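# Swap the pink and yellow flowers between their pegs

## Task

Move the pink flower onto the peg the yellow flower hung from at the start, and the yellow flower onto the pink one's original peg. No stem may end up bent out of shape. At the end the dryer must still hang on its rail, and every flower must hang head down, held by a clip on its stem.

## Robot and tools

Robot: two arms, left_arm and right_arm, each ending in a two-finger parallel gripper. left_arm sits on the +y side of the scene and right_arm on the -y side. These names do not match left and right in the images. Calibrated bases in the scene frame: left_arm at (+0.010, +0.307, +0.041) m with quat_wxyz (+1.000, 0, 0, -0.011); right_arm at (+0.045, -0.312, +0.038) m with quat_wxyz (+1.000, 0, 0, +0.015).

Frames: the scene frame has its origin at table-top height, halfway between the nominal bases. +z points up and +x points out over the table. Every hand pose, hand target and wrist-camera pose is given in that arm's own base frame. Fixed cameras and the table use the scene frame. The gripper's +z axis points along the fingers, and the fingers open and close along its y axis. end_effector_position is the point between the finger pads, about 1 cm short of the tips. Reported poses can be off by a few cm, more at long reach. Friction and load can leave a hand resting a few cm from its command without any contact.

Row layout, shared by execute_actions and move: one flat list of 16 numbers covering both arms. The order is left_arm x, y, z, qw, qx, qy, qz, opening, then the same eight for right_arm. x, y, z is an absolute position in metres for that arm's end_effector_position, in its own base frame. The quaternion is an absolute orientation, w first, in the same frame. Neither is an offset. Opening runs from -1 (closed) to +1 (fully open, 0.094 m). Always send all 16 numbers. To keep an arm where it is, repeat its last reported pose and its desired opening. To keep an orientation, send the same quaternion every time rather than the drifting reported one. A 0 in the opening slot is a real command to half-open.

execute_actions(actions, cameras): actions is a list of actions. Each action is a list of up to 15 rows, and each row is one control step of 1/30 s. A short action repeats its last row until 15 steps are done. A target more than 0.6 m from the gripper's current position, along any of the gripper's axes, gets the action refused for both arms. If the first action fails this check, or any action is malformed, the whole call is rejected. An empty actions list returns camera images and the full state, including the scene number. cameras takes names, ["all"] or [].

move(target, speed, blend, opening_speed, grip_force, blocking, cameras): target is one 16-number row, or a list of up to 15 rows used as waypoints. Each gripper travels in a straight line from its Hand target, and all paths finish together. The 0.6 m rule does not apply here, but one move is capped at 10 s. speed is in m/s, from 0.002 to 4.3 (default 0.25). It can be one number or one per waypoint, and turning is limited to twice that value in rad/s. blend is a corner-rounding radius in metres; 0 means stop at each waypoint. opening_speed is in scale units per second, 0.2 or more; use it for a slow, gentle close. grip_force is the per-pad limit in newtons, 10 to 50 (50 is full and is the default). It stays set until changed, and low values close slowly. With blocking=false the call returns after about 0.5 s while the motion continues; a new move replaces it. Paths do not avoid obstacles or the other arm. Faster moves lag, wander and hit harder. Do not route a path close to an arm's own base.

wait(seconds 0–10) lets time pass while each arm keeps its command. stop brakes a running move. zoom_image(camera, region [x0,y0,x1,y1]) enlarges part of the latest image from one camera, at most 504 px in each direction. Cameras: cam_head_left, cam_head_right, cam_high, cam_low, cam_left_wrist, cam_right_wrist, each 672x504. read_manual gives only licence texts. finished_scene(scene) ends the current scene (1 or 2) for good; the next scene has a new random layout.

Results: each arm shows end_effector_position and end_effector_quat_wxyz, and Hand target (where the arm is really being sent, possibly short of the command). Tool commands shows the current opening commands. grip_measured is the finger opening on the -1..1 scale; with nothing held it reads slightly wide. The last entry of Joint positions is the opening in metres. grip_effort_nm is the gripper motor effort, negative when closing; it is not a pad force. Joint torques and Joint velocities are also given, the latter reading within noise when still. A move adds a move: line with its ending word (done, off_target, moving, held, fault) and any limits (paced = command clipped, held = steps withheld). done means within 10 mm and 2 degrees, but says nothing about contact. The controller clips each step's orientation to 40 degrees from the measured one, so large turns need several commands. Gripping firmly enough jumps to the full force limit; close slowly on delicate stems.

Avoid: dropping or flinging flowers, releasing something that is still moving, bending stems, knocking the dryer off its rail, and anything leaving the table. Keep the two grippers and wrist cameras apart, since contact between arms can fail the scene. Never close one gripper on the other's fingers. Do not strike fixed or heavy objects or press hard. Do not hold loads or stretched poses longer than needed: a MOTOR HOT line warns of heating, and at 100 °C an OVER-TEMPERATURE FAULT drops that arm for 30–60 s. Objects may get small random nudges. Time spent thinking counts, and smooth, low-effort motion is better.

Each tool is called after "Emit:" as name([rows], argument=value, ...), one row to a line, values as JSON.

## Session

Emit:
execute_actions(actions=[])

Emit:
zoom_image(camera="cam_low", region=[70, 0, 310, 300])

Emit:
zoom_image(camera="cam_high", region=[230, 80, 500, 330])

Emit:
zoom_image(camera="cam_head_left", region=[170, 0, 400, 200])

Emit:
zoom_image(camera="cam_head_right", region=[160, 0, 380, 200])

Scene clock: 0.00 s.
left_arm: end_effector_position=(+0.3818, -0.0762, +0.1917) grip_measured=+1.000 grip_effort_nm=n/a end_effector_quat_wxyz=(+0.513, -0.178, +0.780, -0.310) | right_arm: end_effector_position=(+0.2071, -0.4296, +0.1698) grip_measured=+1.000 grip_effort_nm=n/a end_effector_quat_wxyz=(+0.215, -0.045, +0.974, +0.061)
Joint positions: left_arm=[-0.105 0.868 0.313 0.264 0.205 -0.706 0.094] | right_arm=[-1.28 1.617 1.337 -1.306 -0.451 -1.376 0.094]
Joint velocities: within noise
Joint torques (N m): no reading
Heat: left arm: hottest elbow 37 °C; right arm: hottest elbow 36 °C.
Hand target: left_arm +0.3900, -0.0770, +0.2103; +0.527, -0.173, +0.770, -0.314 | right_arm +0.2092, -0.4368, +0.1764; +0.218, -0.047, +0.974, +0.051
Tool commands: left_gripper/opening=+1.0 right_gripper/opening=+1.0
camera_calibration:
cam_left_wrist: T_world_to_cam=[[-0.040905, -0.75473, 0.654759, -0.167536], [-0.754646, -0.406155, -0.515313, 0.393761], [0.654856, -0.51519, -0.55294, -0.0908651], [0, 0, 0, 1]] pos_world=[0.3498, -0.0133294, 0.262363]
cam_right_wrist: T_world_to_cam=[[0.124153, -0.987224, -0.0998696, -0.433962], [-0.992263, -0.123417, -0.0135385, 0.195114], [0.00103993, 0.100778, -0.994908, 0.300894], [0, 0, 0, 1]] pos_world=[0.247169, -0.434661, 0.258664]

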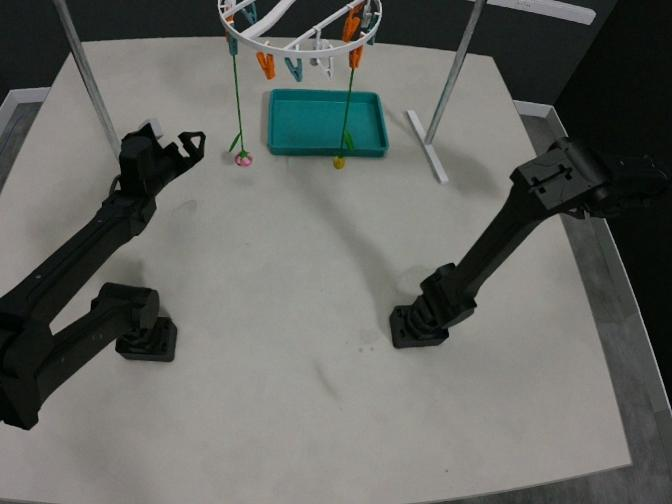

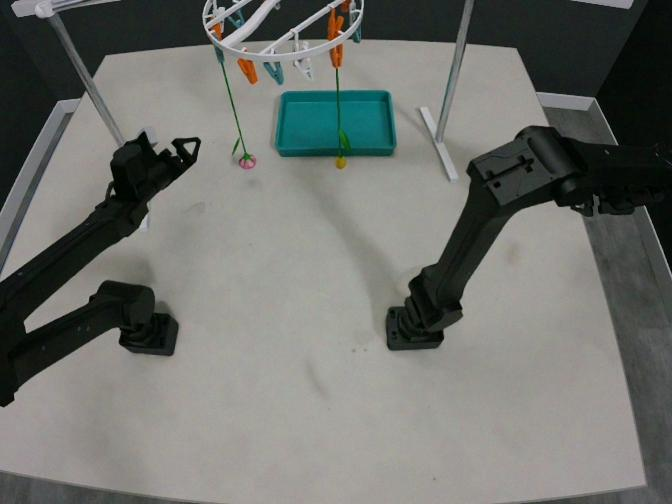

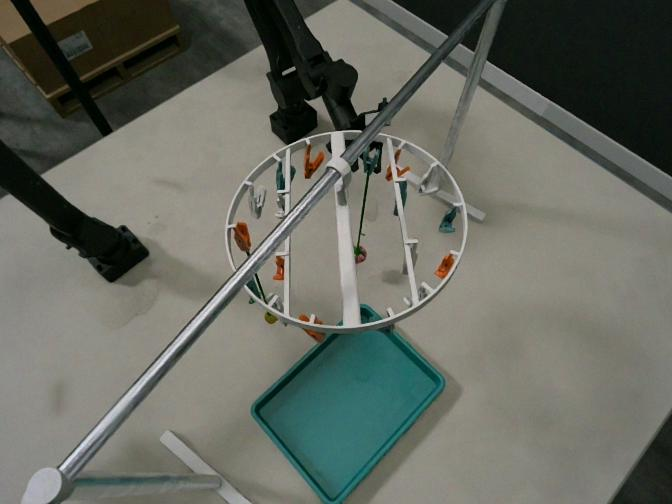

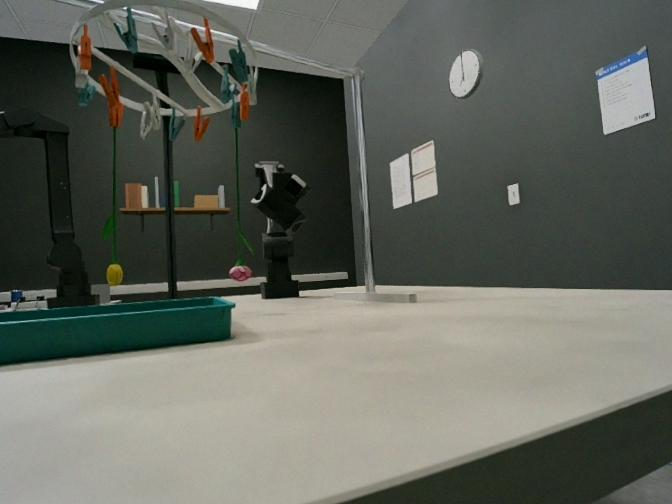

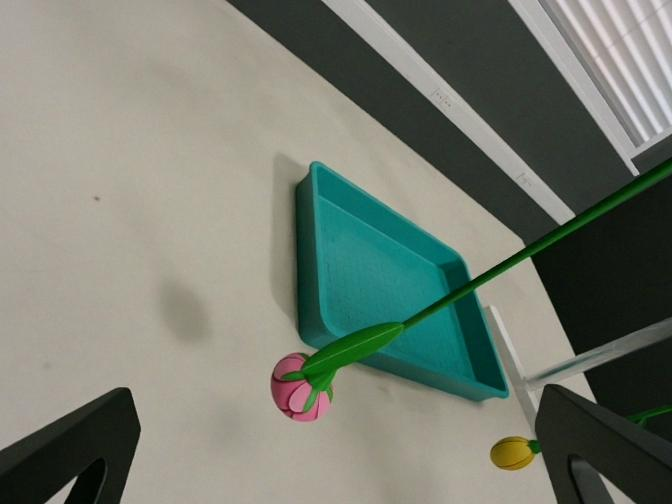

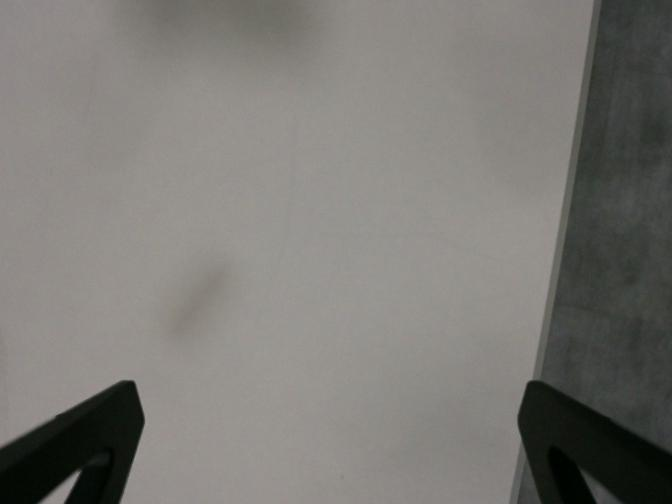

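Scaled by 1.680 from the camera's 672x504 image, which has a finer 960x720 frame.

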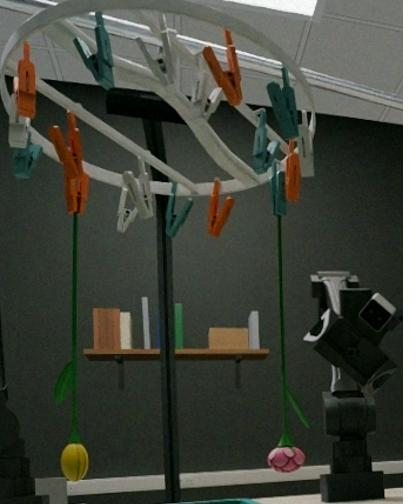

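Scaled by 1.867 from the camera's 672x504 image, which has a finer 960x720 frame.

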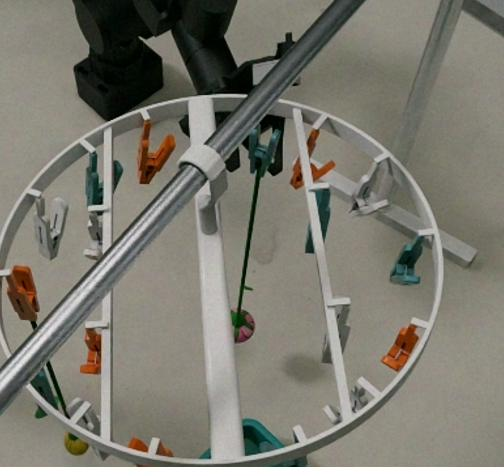

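Scaled by 2.191 from the camera's 672x504 image, which has a finer 960x720 frame.

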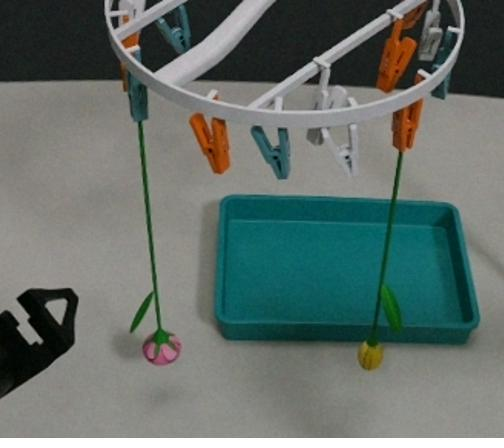

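Scaled by 2.291 from the camera's 672x504 image, which has a finer 960x720 frame.

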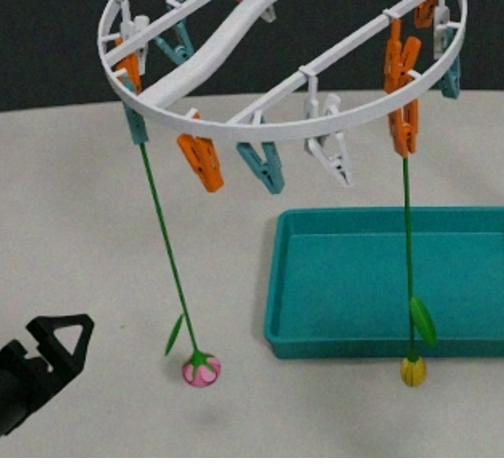

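Emit:
move(target=[0.4480, -0.0850, 0.420, 0.6218, 0.3774, 0.5036, -0.4660, 0.2, 0.326, 0.0740, 0.425, 0.7223, -0.2322, 0.5849, 0.2867, 0.2], speed=0.35, grip_force=[50, 50], cameras=["all"])

Emit:
zoom_image(camera="cam_left_wrist", region=[240, 120, 480, 400])

Emit:
zoom_image(camera="cam_right_wrist", region=[200, 120, 480, 400])

Scene clock: 45.40 s.
left_arm: end_effector_position=(+0.4387, -0.0900, +0.4036) grip_measured=+0.202 grip_effort_nm=-0.12 end_effector_quat_wxyz=(+0.611, +0.364, +0.525, -0.468) | right_arm: end_effector_position=(+0.3203, +0.0711, +0.4035) grip_measured=+0.201 grip_effort_nm=-0.07 end_effector_quat_wxyz=(+0.575, -0.412, +0.581, +0.402)
Joint positions: left_arm=[0.188 1.414 0.847 1.552 1.349 -1.022 0.056] | right_arm=[-0.339 0.988 0.966 -1.196 -1.555 -1.225 0.056]
Joint torques (N m): left_arm=[3.08 -7.3 10.36 1.24 -0.57 -0.05] | right_arm=[1.26 -3.96 12.12 1.18 -0.76 0.17]
Heat: left arm: hottest elbow 46 °C; right arm: hottest elbow 41 °C.
Hand target: left_arm +0.4471, -0.0853, +0.4198; +0.623, +0.374, +0.514, -0.456 | right_arm +0.3241, +0.0728, +0.4246; +0.583, -0.427, +0.569, +0.392
Off the commanded pose: left_arm 0.020 m, 3 deg | right_arm 0.022 m, 30 deg.
joint sent to its limit (left arm) — joint 4 (wrist pitch), upper limit. The joint targets still meet the commanded pose.
joint sent to its limit (right arm) — joint 5 (wrist yaw), lower limit. The joint targets are off in orientation, not in position.
move: off_target (left_arm, right_arm)
camera_calibration:
cam_left_wrist: T_world_to_cam=[[-0.951696, -0.305112, 0.0343848, 0.376107], [-0.107398, 0.225878, -0.968217, 0.496008], [0.287648, -0.925141, -0.247735, -0.0170734], [0, 0, 0, 1]] pos_world=[0.41612, -0.0130778, 0.463081]
cam_right_wrist: T_world_to_cam=[[0.94315, -0.331985, 0.0159734, -0.285961], [-0.12894, -0.409759, -0.903035, 0.475098], [0.306339, 0.849637, -0.42927, 0.103536], [0, 0, 0, 1]] pos_world=[0.299246, 0.0117732, 0.478043]

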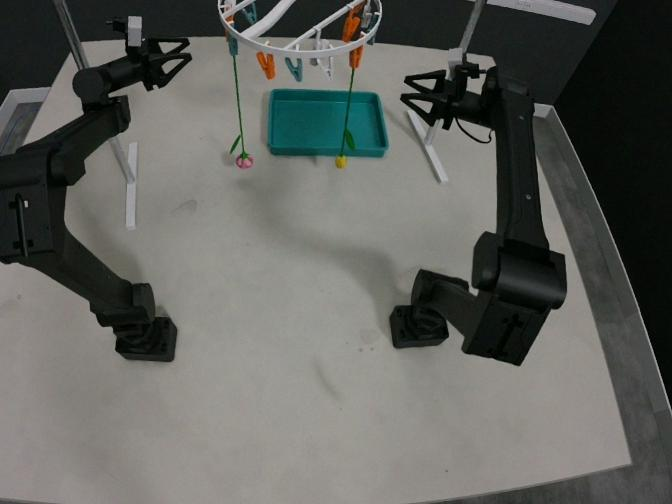

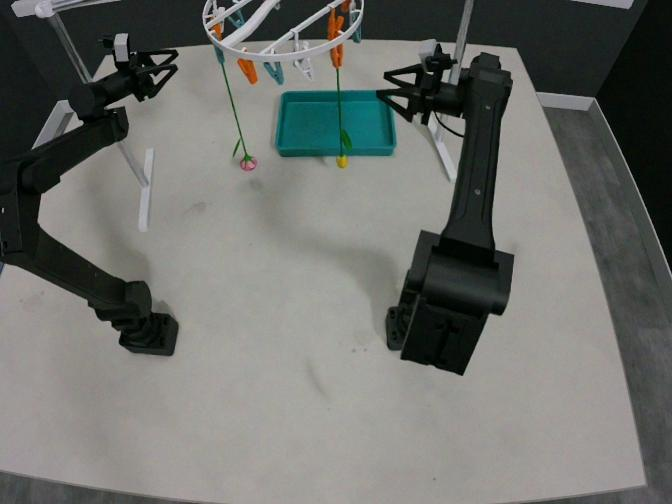

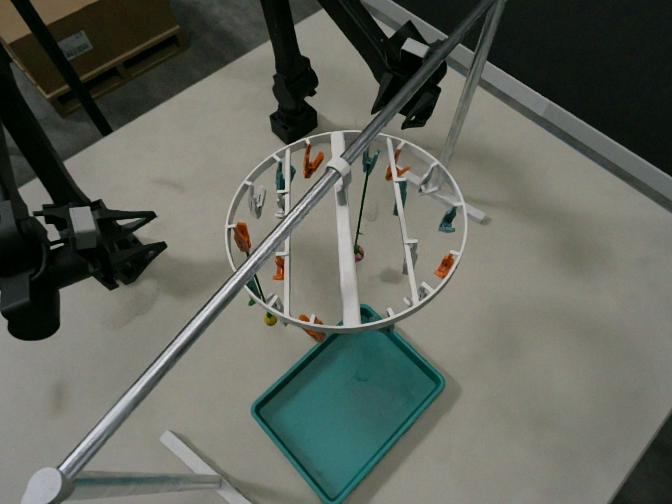

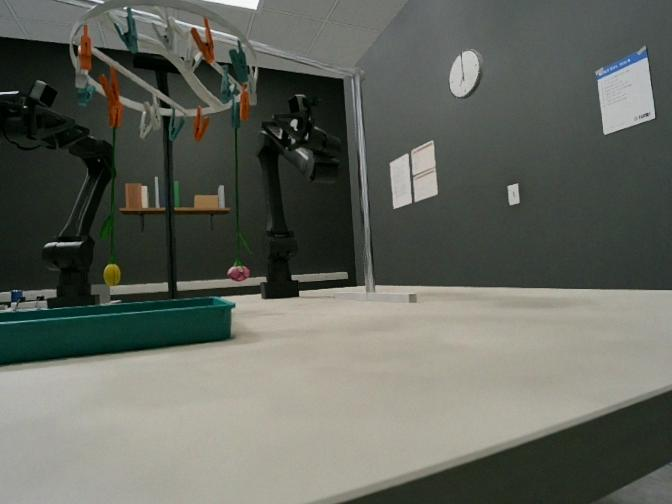

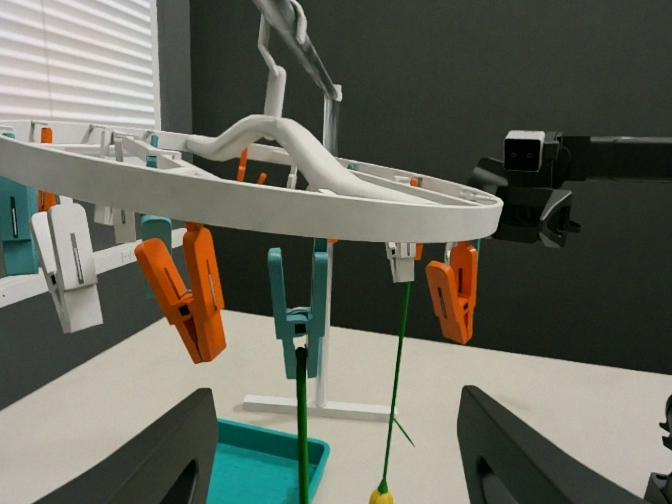

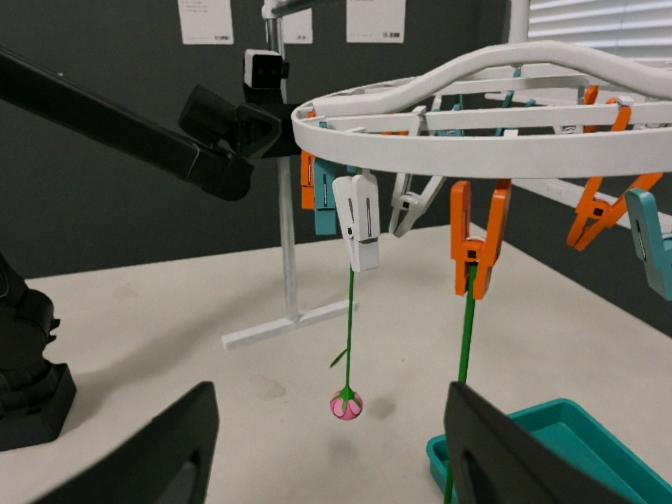

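Scaled by 1.800 from the camera's 672x504 image, which has a finer 960x720 frame.

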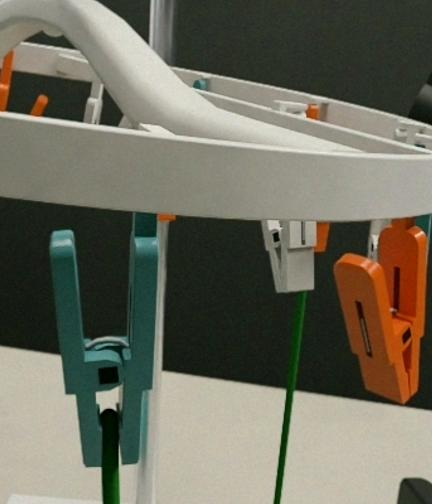

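Scaled by 1.800 from the camera's 672x504 image, which has a finer 960x720 frame.

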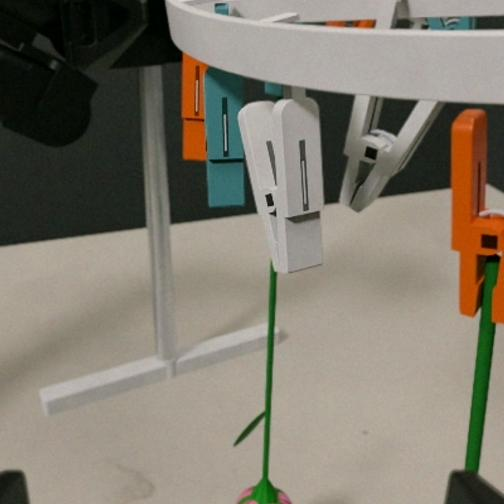

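Emit:
move(target=[0.4705, -0.1428, 0.426, 0.6601, 0.3321, 0.5345, -0.4101, -0.1, 0.300, 0.020, 0.400, 0.7064, 0.0308, 0.7064, -0.0308, 0.1], speed=0.3, cameras=["cam_left_wrist", "cam_right_wrist", "cam_high"])

Emit:
zoom_image(camera="cam_left_wrist", region=[200, 200, 480, 480])

Scene clock: 75.47 s.
left_arm: end_effector_position=(+0.4745, -0.1375, +0.4113) grip_measured=-0.098 grip_effort_nm=-0.12 end_effector_quat_wxyz=(+0.653, +0.322, +0.545, -0.415) | right_arm: end_effector_position=(+0.2980, +0.0168, +0.4035) grip_measured=+0.101 grip_effort_nm=-0.07 end_effector_quat_wxyz=(+0.706, +0.028, +0.707, -0.039)
Joint positions: left_arm=[0.038 1.304 0.847 0.904 1.096 -0.435 0.042] | right_arm=[0.264 0.32 0.557 -0.239 0.358 -0.016 0.052]
Joint torques (N m): left_arm=[1.73 -9.23 8.87 1.11 -0.31 0.16] | right_arm=[1.44 4.84 8.46 2.67 0.09 0.17]
Heat: left arm: hottest elbow 52 °C; right arm: hottest elbow 49 °C.
Hand target: left_arm +0.4702, -0.1426, +0.4260; +0.660, +0.332, +0.534, -0.410 | right_arm +0.2999, +0.0200, +0.4001; +0.706, +0.031, +0.706, -0.031
Off the commanded pose: left_arm 0.016 m, 2 deg | right_arm 0.005 m, 1 deg.
move: off_target (left_arm)
camera_calibration:
cam_left_wrist: T_world_to_cam=[[-0.889936, -0.4557, 0.0187658, 0.35183], [-0.122684, 0.199555, -0.972176, 0.523327], [0.439276, -0.867477, -0.233498, -0.139297], [0, 0, 0, 1]] pos_world=[0.4385, -0.0649408, 0.469638]
cam_right_wrist: T_world_to_cam=[[-0.0886586, -0.995745, 0.0251503, 0.0318461], [-0.417212, 0.0141957, -0.908698, 0.531062], [0.904474, -0.091057, -0.416695, -0.0110651], [0, 0, 0, 1]] pos_world=[0.234397, 0.0231642, 0.477164]
Images, in order (width x height): cam_high 672x504, cam_left_wrist 672x504, cam_right_wrist 672x504.

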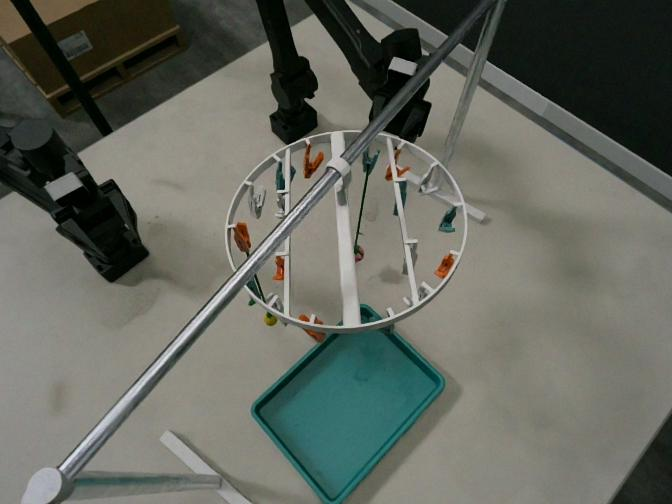

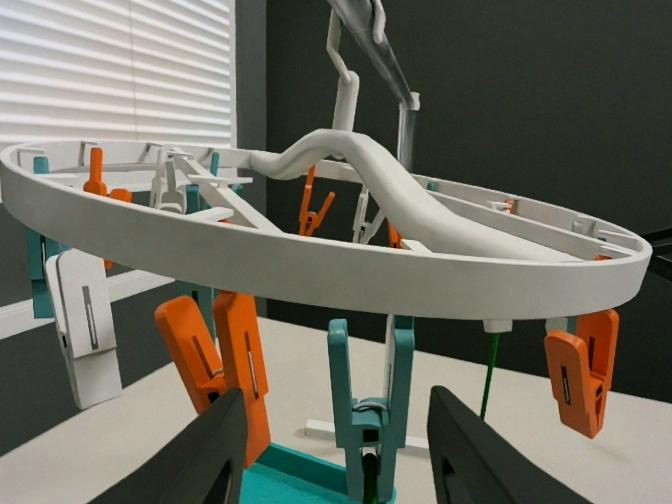

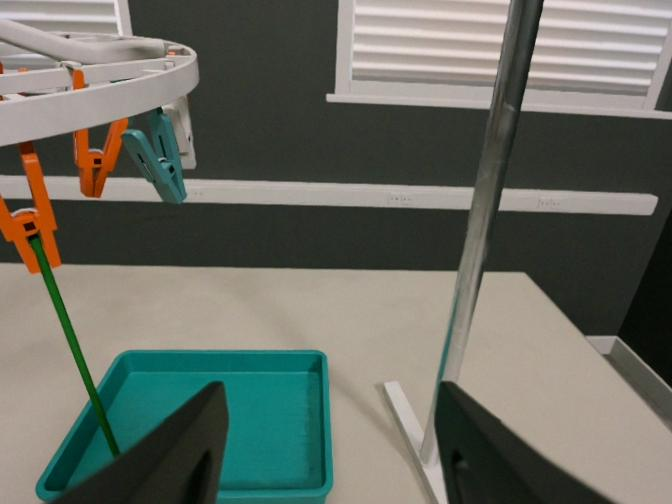

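Scaled by 1.800 from the camera's 672x504 image, which has a finer 960x720 frame.

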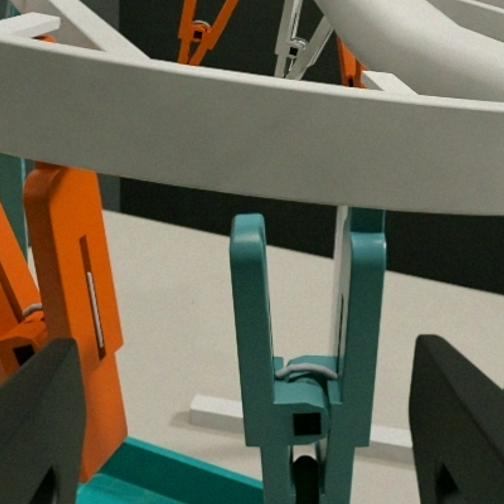

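Emit:
move([
  [0.4705,-0.1428,0.426,0.6601,0.3321,0.5345,-0.4101,-0.1, 0.2643,0.3042,0.285,0.7433,-0.1555,0.6237,0.1853,0.1],
  [0.4705,-0.1428,0.426,0.6601,0.3321,0.5345,-0.4101,-0.1, 0.385,0.347,0.232,0.7433,-0.1555,0.6237,0.1853,0.1],
], speed=[0.3,0.15], blend=[0.03,0], grip_force=[50,25], cameras=["cam_right_wrist","cam_left_wrist","cam_low","cam_head_right","cam_high"])

Scene clock: 98.30 s.
left_arm: end_effector_position=(+0.4745, -0.1375, +0.4113) grip_measured=-0.098 grip_effort_nm=-0.12 end_effector_quat_wxyz=(+0.654, +0.322, +0.545, -0.414) | right_arm: end_effector_position=(+0.3738, +0.3404, +0.2164) grip_measured=+0.101 grip_effort_nm=-0.07 end_effector_quat_wxyz=(+0.730, -0.167, +0.637, +0.180)
Joint positions: left_arm=[0.038 1.304 0.847 0.904 1.096 -0.434 0.042] | right_arm=[0.861 1.525 0.489 1.177 0.36 -0.065 0.052]
Joint torques (N m): left_arm=[1.73 -9.29 8.87 1.03 -0.31 0.17] | right_arm=[0.03 -8.64 8.24 2.61 -0.11 0.02]
Heat: left arm: hottest elbow 52 °C; right arm: hottest elbow 47 °C.
Hand target: left_arm +0.4703, -0.1426, +0.4259; +0.660, +0.332, +0.534, -0.410 | right_arm +0.3843, +0.3462, +0.2321; +0.743, -0.156, +0.624, +0.185
Off the commanded pose: left_arm 0.016 m, 2 deg | right_arm 0.020 m, 3 deg.
grip_force (N): 50, 25
move: off_target (left_arm, right_arm)
camera_calibration:
cam_left_wrist: T_world_to_cam=[[-0.889888, -0.455826, 0.0179554, 0.352181], [-0.122001, 0.199882, -0.972195, 0.523057], [0.439563, -0.867335, -0.233484, -0.139421], [0, 0, 0, 1]] pos_world=[0.4385, -0.0649409, 0.469638]
cam_right_wrist: T_world_to_cam=[[0.479347, -0.877278, 0.0246925, 0.112998], [-0.244968, -0.160762, -0.95611, 0.393532], [0.842744, 0.45226, -0.291966, -0.316864], [0, 0, 0, 1]] pos_world=[0.309272, 0.305701, 0.280957]
Images, in order (width x height): cam_head_right 672x504, cam_high 672x504, cam_low 672x504, cam_left_wrist 672x504, cam_right_wrist 672x504.

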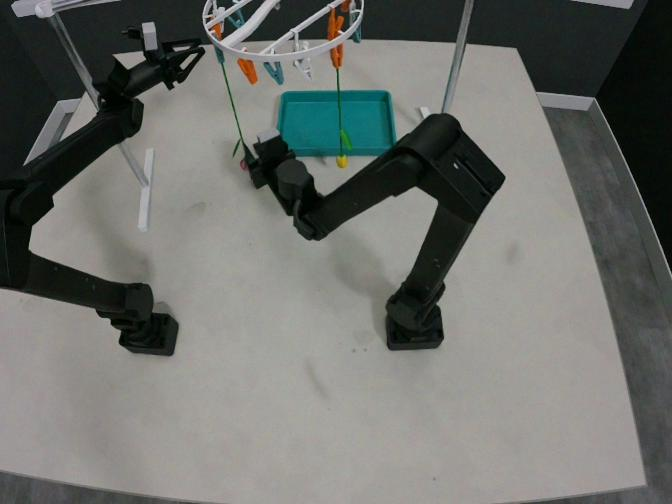

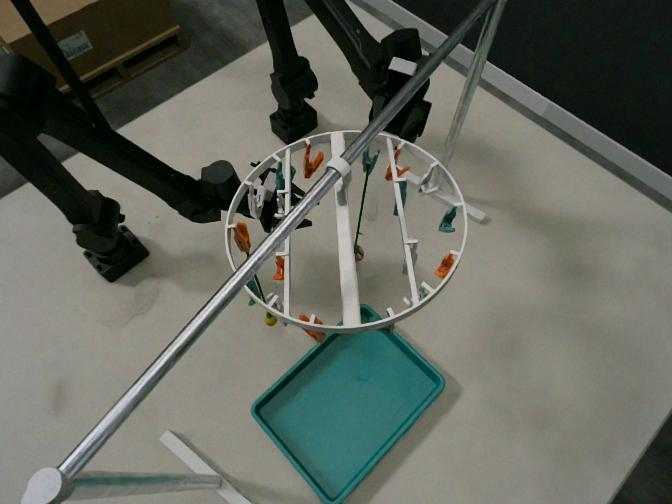

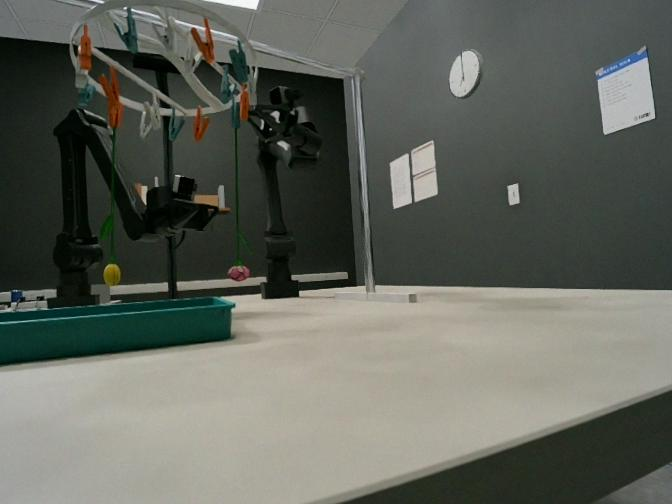

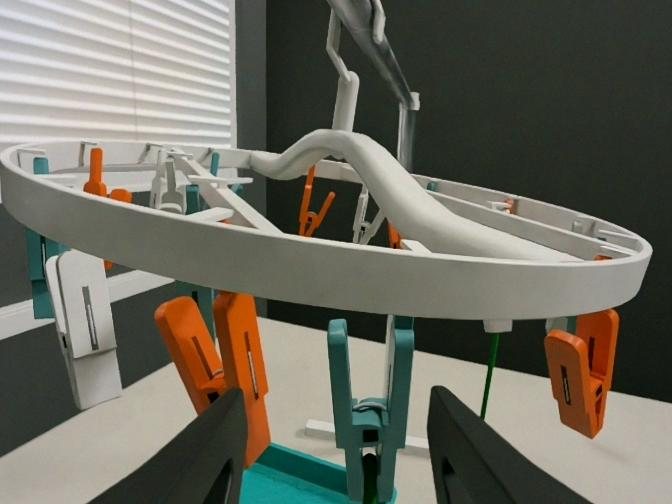

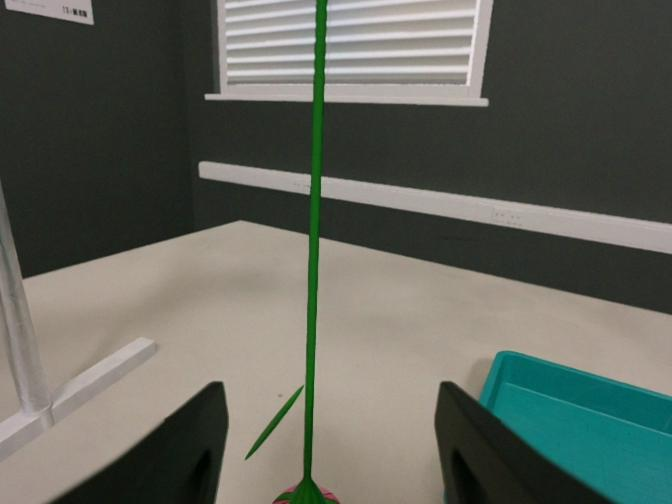

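Emit:
move(target=[0.4705,-0.1428,0.426,0.6601,0.3321,0.5345,-0.4101,-0.1, 0.426,0.382,0.256,0.7433,-0.1555,0.6237,0.1853,0.1], speed=[0.3,0.12], cameras=["cam_right_wrist"])

speed must be one number or a list of one number, got a list of 2; nothing of the call was run

Emit:
move(target=[0.4705,-0.1428,0.426,0.6601,0.3321,0.5345,-0.4101,-0.1, 0.426,0.382,0.256,0.7433,-0.1555,0.6237,0.1853,0.1], speed=0.12, cameras=["cam_right_wrist"])

Scene clock: 108.33 s.
left_arm: end_effector_position=(+0.4745, -0.1375, +0.4113) grip_measured=-0.098 grip_effort_nm=-0.12 end_effector_quat_wxyz=(+0.654, +0.322, +0.545, -0.414) | right_arm: end_effector_position=(+0.4126, +0.3751, +0.2449) grip_measured=+0.101 grip_effort_nm=-0.08 end_effector_quat_wxyz=(+0.737, -0.163, +0.630, +0.183)
Joint positions: left_arm=[0.038 1.304 0.847 0.904 1.096 -0.434 0.042] | right_arm=[0.843 1.565 0.647 1.081 0.341 -0.065 0.052]
Joint torques (N m): left_arm=[1.79 -9.23 8.88 1.02 -0.31 0.17] | right_arm=[-0.26 -10.34 9.37 1.61 -0.12 0.07]
Heat: left arm: hottest elbow 52 °C; right arm: hottest elbow 47 °C.
Hand target: left_arm +0.4703, -0.1426, +0.4259; +0.660, +0.332, +0.534, -0.410 | right_arm +0.4253, +0.3813, +0.2559; +0.743, -0.156, +0.624, +0.185
Off the commanded pose: left_arm 0.016 m, 2 deg | right_arm 0.019 m, 1 deg.
grip_force (N): 50, 25
move: off_target (left_arm, right_arm)
camera_calibration:
cam_right_wrist: T_world_to_cam=[[0.479744, -0.877189, 0.0196409, 0.125256], [-0.228551, -0.146547, -0.962439, 0.425281], [0.847119, 0.457235, -0.270787, -0.365902], [0, 0, 0, 1]] pos_world=[0.34707, 0.339499, 0.307766]
Images, in order (width x height): cam_right_wrist 672x504.

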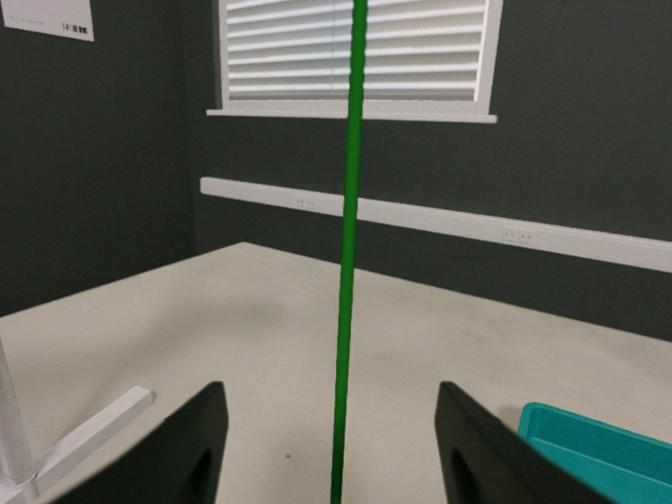

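Emit:
move(target=[0.4705,-0.1428,0.426,0.6601,0.3321,0.5345,-0.4101,-0.1, 0.447,0.393,0.248,0.7433,-0.1555,0.6237,0.1853,0.1], speed=0.08, cameras=["cam_right_wrist","cam_head_right"])

Emit:
zoom_image(camera="cam_head_right", region=[190, 0, 390, 200])

Scene clock: 118.30 s.
left_arm: end_effector_position=(+0.4745, -0.1375, +0.4113) grip_measured=-0.098 grip_effort_nm=-0.12 end_effector_quat_wxyz=(+0.654, +0.322, +0.545, -0.414) | right_arm: end_effector_position=(+0.4336, +0.3868, +0.2352) grip_measured=+0.101 grip_effort_nm=-0.07 end_effector_quat_wxyz=(+0.735, -0.166, +0.632, +0.181)
Joint positions: left_arm=[0.038 1.304 0.847 0.904 1.096 -0.434 0.042] | right_arm=[0.824 1.632 0.705 1.081 0.323 -0.065 0.052]
Joint torques (N m): left_arm=[1.79 -9.29 8.87 1.03 -0.31 0.17] | right_arm=[-0.44 -11.58 9.2 1.99 -0.12 0.1]
Heat: left arm: hottest elbow 52 °C; right arm: hottest elbow 47 °C.
Hand target: left_arm +0.4703, -0.1426, +0.4259; +0.660, +0.332, +0.534, -0.410 | right_arm +0.4462, +0.3923, +0.2479; +0.743, -0.156, +0.624, +0.185
Off the commanded pose: left_arm 0.016 m, 2 deg | right_arm 0.020 m, 2 deg.
grip_force (N): 50, 25
move: off_target (left_arm, right_arm)
camera_calibration:
cam_right_wrist: T_world_to_cam=[[0.479281, -0.877286, 0.0256673, 0.124323], [-0.232978, -0.155368, -0.959991, 0.427183], [0.846174, 0.454125, -0.278854, -0.388137], [0, 0, 0, 1]] pos_world=[0.36837, 0.3517, 0.298667]
Images, in order (width x height): cam_head_right 672x504, cam_right_wrist 672x504.

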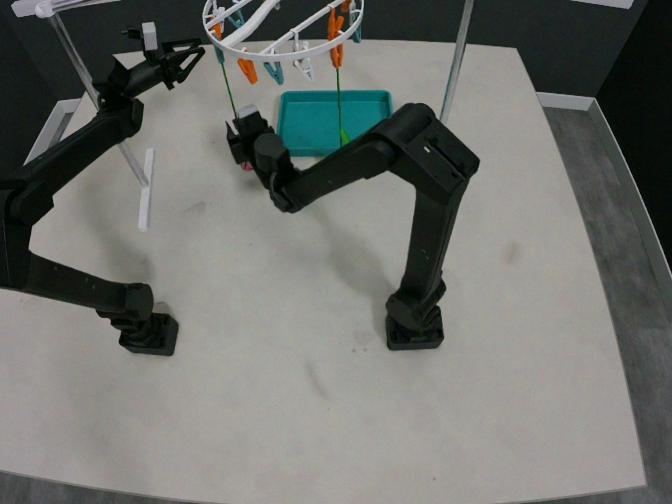

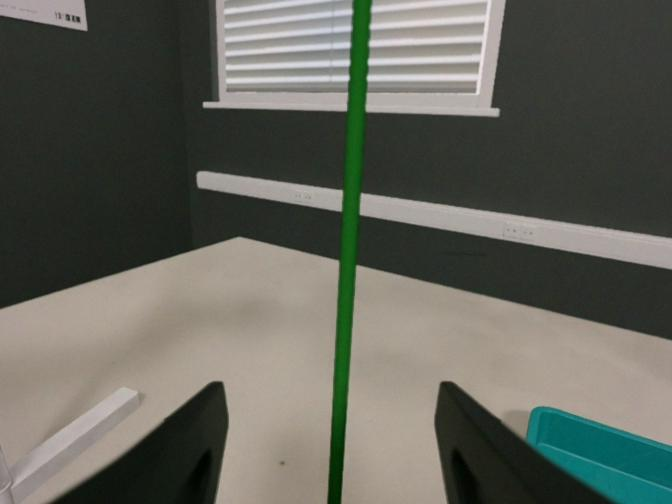

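Scaled by 2.520 from the camera's 672x504 image, which has a finer 960x720 frame.

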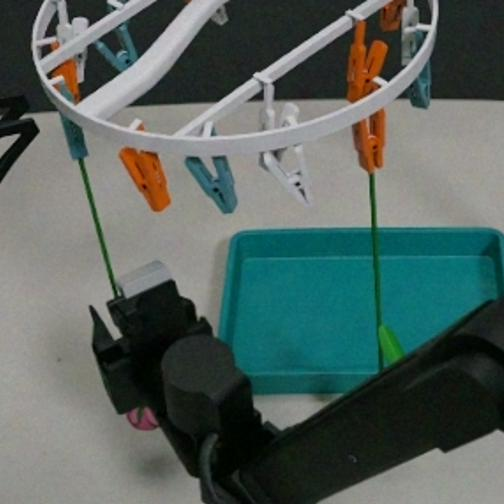

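Emit:
zoom_image(camera="cam_right_wrist", region=[290, 360, 390, 435])

Scaled by 5.040 from the camera's 672x504 image, which has a finer 960x720 frame.

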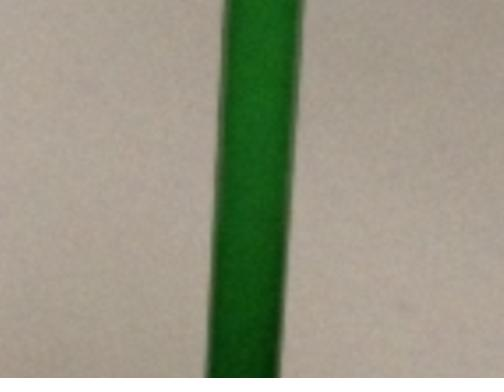

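Emit:
move(target=[0.4705,-0.1428,0.426,0.6601,0.3321,0.5345,-0.4101,-0.1, 0.4735,0.407,0.248,0.7433,-0.1555,0.6237,0.1853,0.1], speed=0.08, cameras=["cam_right_wrist"])

Emit:
zoom_image(camera="cam_right_wrist", region=[270, 340, 410, 445])

Scene clock: 126.40 s.
left_arm: end_effector_position=(+0.4745, -0.1375, +0.4113) grip_measured=-0.098 grip_effort_nm=-0.12 end_effector_quat_wxyz=(+0.654, +0.322, +0.545, -0.414) | right_arm: end_effector_position=(+0.4596, +0.4005, +0.2377) grip_measured=+0.101 grip_effort_nm=-0.07 end_effector_quat_wxyz=(+0.738, -0.165, +0.629, +0.181)
Joint positions: left_arm=[0.038 1.304 0.847 0.904 1.096 -0.434 0.042] | right_arm=[0.803 1.687 0.785 1.063 0.302 -0.065 0.052]
Joint torques (N m): left_arm=[1.73 -9.23 8.87 1.03 -0.31 0.17] | right_arm=[-0.03 -12.81 9.46 1.63 -0.11 0.13]
Heat: left arm: hottest elbow 52 °C; right arm: hottest elbow 47 °C.
Hand target: left_arm +0.4703, -0.1426, +0.4259; +0.660, +0.332, +0.534, -0.410 | right_arm +0.4728, +0.4063, +0.2480; +0.743, -0.156, +0.624, +0.185
Off the commanded pose: left_arm 0.016 m, 2 deg | right_arm 0.018 m, 2 deg.
grip_force (N): 50, 25
move: off_target (left_arm, right_arm)
camera_calibration:
cam_right_wrist: T_world_to_cam=[[0.477848, -0.878049, 0.0262842, 0.12464], [-0.225629, -0.151598, -0.962346, 0.433503], [0.848972, 0.453924, -0.270554, -0.418879], [0, 0, 0, 1]] pos_world=[0.393868, 0.365298, 0.300574]
Images, in order (width x height): cam_right_wrist 672x504.

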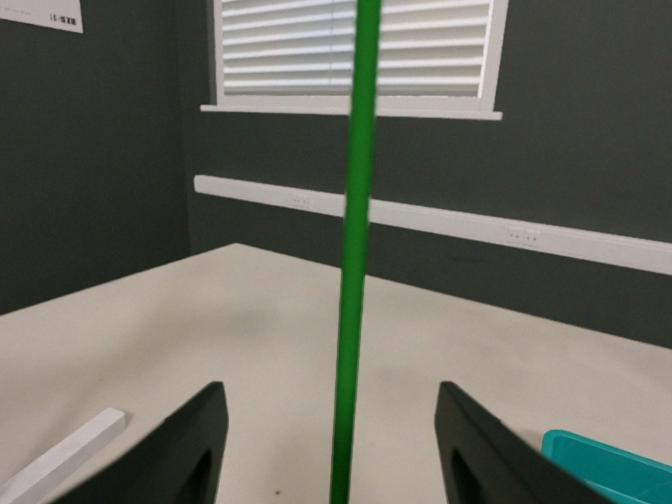

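Scaled by 3.600 from the camera's 672x504 image, which has a finer 960x720 frame.

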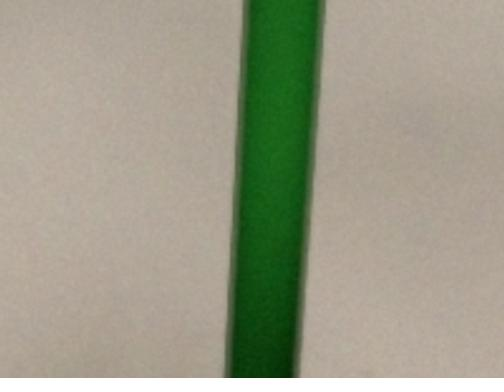

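Emit:
move([
  [0.4705,-0.1428,0.426,0.6601,0.3321,0.5345,-0.4101,-0.1, 0.4735,0.407,0.248,0.7433,-0.1555,0.6237,0.1853,0.1],
  [0.4605,-0.1505,0.426,0.6601,0.3321,0.5345,-0.4101,-0.1, 0.4735,0.407,0.248,0.7433,-0.1555,0.6237,0.1853,-1],
], speed=0.08, grip_force=[50,25], cameras=["cam_right_wrist","cam_left_wrist"])

Emit:
zoom_image(camera="cam_left_wrist", region=[200, 280, 480, 490])

Scene clock: 142.87 s.
left_arm: end_effector_position=(+0.4652, -0.1456, +0.4215) grip_measured=-0.098 grip_effort_nm=-0.12 end_effector_quat_wxyz=(+0.659, +0.327, +0.539, -0.411) | right_arm: end_effector_position=(+0.4597, +0.4006, +0.2379) grip_measured=-0.910 grip_effort_nm=-0.52 end_effector_quat_wxyz=(+0.738, -0.165, +0.629, +0.181)
Joint positions: left_arm=[0.018 1.269 0.841 0.879 1.079 -0.415 0.042] | right_arm=[0.803 1.687 0.786 1.063 0.302 -0.065 0.004]
Joint torques (N m): left_arm=[1.73 -8.59 7.79 1.05 -0.31 0.17] | right_arm=[-0.15 -13.04 9.48 1.59 -0.11 0.14]
Heat: left arm: hottest elbow 52 °C; right arm: hottest elbow 49 °C.
Hand target: left_arm +0.4605, -0.1504, +0.4259; +0.660, +0.332, +0.535, -0.410 | right_arm +0.4727, +0.4063, +0.2480; +0.743, -0.156, +0.624, +0.185
Off the commanded pose: left_arm 0.008 m, 1 deg | right_arm 0.018 m, 2 deg.
grip_force (N): 50, 25
move: off_target (right_arm); target 2's new opening was sent with right_arm's hand 0.018 m and 2 deg from that target
camera_calibration:
cam_left_wrist: T_world_to_cam=[[-0.890321, -0.455332, -0.000543903, 0.348068], [-0.10215, 0.2009, -0.974271, 0.525172], [0.443727, -0.867359, -0.225378, -0.145291], [0, 0, 0, 1]] pos_world=[0.428008, -0.0730396, 0.479104]
cam_right_wrist: T_world_to_cam=[[0.478189, -0.877865, 0.0262306, 0.124537], [-0.225245, -0.151453, -0.962459, 0.43354], [0.848881, 0.454329, -0.270158, -0.419102], [0, 0, 0, 1]] pos_world=[0.393868, 0.365398, 0.300774]
Images, in order (width x height): cam_left_wrist 672x504, cam_right_wrist 672x504.

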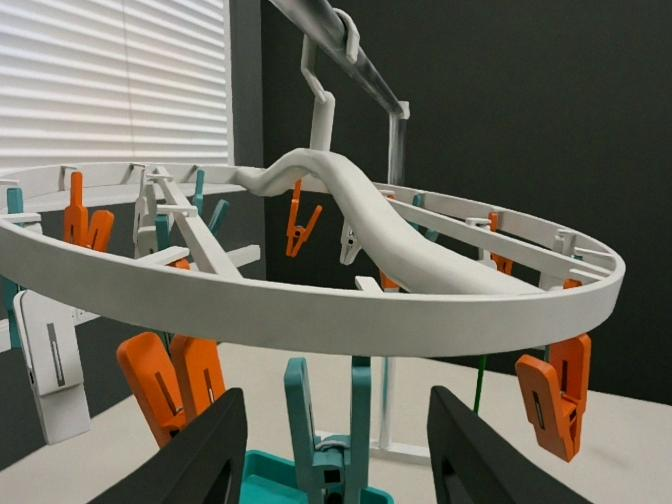

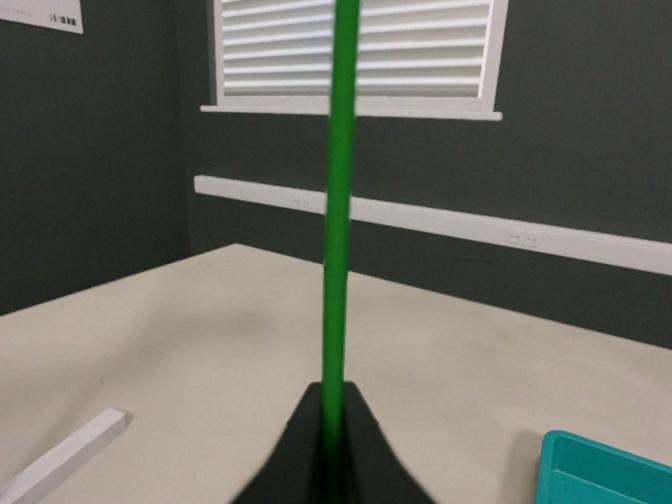

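Scaled by 1.800 from the camera's 672x504 image, which has a finer 960x720 frame.

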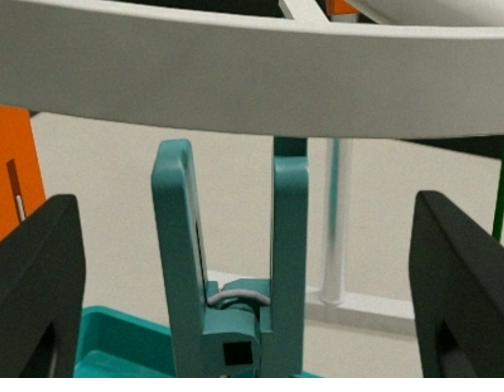

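Emit:
move(target=[0.466,-0.165,0.419,0.6601,0.3321,0.5345,-0.4101,-0.05, 0.4735,0.407,0.248,0.7433,-0.1555,0.6237,0.1853,-1], speed=0.08, cameras=["cam_left_wrist"])

Emit:
zoom_image(camera="cam_left_wrist", region=[200, 280, 480, 490])

Scene clock: 156.03 s.
left_arm: end_effector_position=(+0.4648, -0.1603, +0.4221) grip_measured=-0.052 grip_effort_nm=0.06 end_effector_quat_wxyz=(+0.663, +0.331, +0.533, -0.409) | right_arm: end_effector_position=(+0.4597, +0.4006, +0.2379) grip_measured=-0.911 grip_effort_nm=-0.57 end_effector_quat_wxyz=(+0.738, -0.165, +0.629, +0.181)
Joint positions: left_arm=[-0.02 1.269 0.841 0.868 1.045 -0.383 0.045] | right_arm=[0.803 1.687 0.786 1.063 0.302 -0.065 0.004]
Joint torques (N m): left_arm=[1.79 -7.18 7.98 1.09 -0.3 0.17] | right_arm=[-0.21 -12.92 9.46 1.62 -0.12 0.14]
Heat: left arm: hottest elbow 51 °C; right arm: hottest elbow 49 °C.
Hand target: left_arm +0.4659, -0.1650, +0.4189; +0.660, +0.332, +0.534, -0.410 | right_arm +0.4727, +0.4063, +0.2480; +0.743, -0.156, +0.624, +0.185
Off the commanded pose: left_arm 0.006 m, 0 deg | right_arm 0.018 m, 2 deg.
grip_force (N): 50, 25
move: off_target (right_arm)
camera_calibration:
cam_left_wrist: T_world_to_cam=[[-0.890539, -0.454644, -0.0154519, 0.34752], [-0.0854815, 0.200607, -0.975935, 0.521624], [0.446803, -0.867788, -0.217512, -0.162592], [0, 0, 0, 1]] pos_world=[0.426716, -0.0877384, 0.479075]
Images, in order (width x height): cam_left_wrist 672x504.

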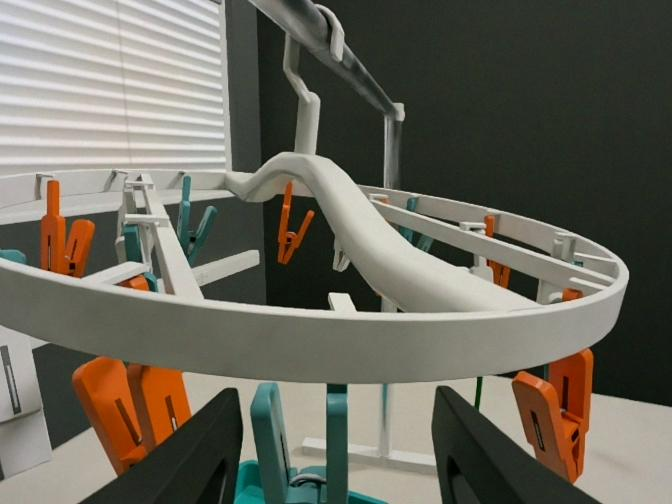

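Scaled by 1.800 from the camera's 672x504 image, which has a finer 960x720 frame.

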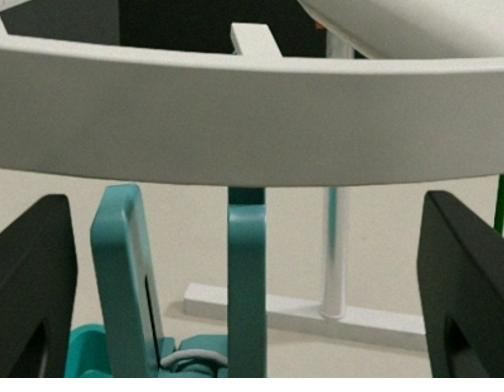

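Emit:
move(target=[0.4695,-0.1632,0.404,0.6601,0.3321,0.5345,-0.4101,-0.05, 0.4735,0.407,0.248,0.7433,-0.1555,0.6237,0.1853,-1], speed=0.08, cameras=["cam_left_wrist"])

Emit:
zoom_image(camera="cam_left_wrist", region=[200, 280, 480, 490])

Scene clock: 162.97 s.
left_arm: end_effector_position=(+0.4686, -0.1603, +0.4054) grip_measured=-0.052 grip_effort_nm=0.06 end_effector_quat_wxyz=(+0.657, +0.326, +0.540, -0.412) | right_arm: end_effector_position=(+0.4597, +0.4006, +0.2379) grip_measured=-0.911 grip_effort_nm=-0.57 end_effector_quat_wxyz=(+0.738, -0.165, +0.629, +0.181)
Joint positions: left_arm=[-0.02 1.293 0.823 0.888 1.045 -0.382 0.045] | right_arm=[0.803 1.687 0.786 1.063 0.302 -0.065 0.004]
Joint torques (N m): left_arm=[2.2 -6.95 7.88 2.32 -0.13 0.13] | right_arm=[-0.32 -12.92 9.48 1.61 -0.11 0.13]
Heat: left arm: hottest elbow 50 °C; right arm: hottest elbow 50 °C.
Hand target: left_arm +0.4695, -0.1632, +0.4039; +0.660, +0.332, +0.535, -0.410 | right_arm +0.4727, +0.4063, +0.2480; +0.743, -0.156, +0.624, +0.185
Off the commanded pose: left_arm 0.003 m, 1 deg | right_arm 0.018 m, 2 deg.
grip_force (N): 50, 25
move: off_target (right_arm)
camera_calibration:
cam_left_wrist: T_world_to_cam=[[-0.890424, -0.455117, 0.00370335, 0.342709], [-0.106848, 0.201123, -0.973721, 0.514834], [0.442412, -0.86742, -0.227713, -0.161706], [0, 0, 0, 1]] pos_world=[0.431706, -0.0878391, 0.463213]
Images, in order (width x height): cam_left_wrist 672x504.

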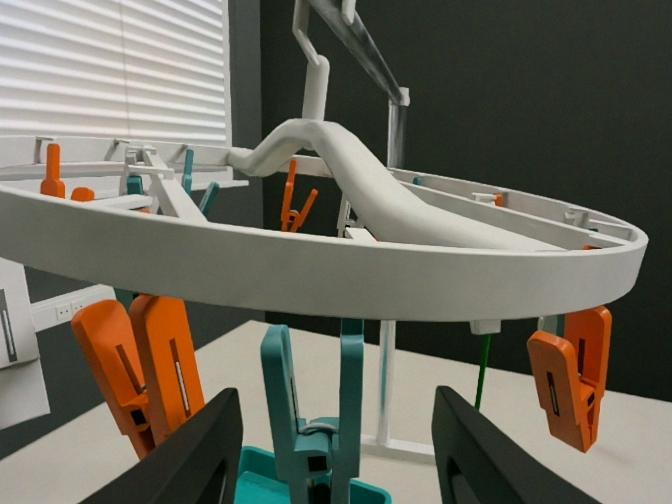

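Scaled by 1.800 from the camera's 672x504 image, which has a finer 960x720 frame.

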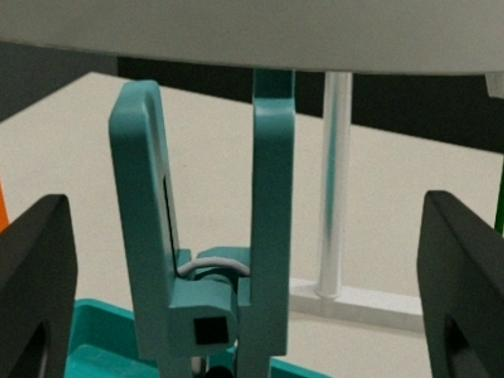

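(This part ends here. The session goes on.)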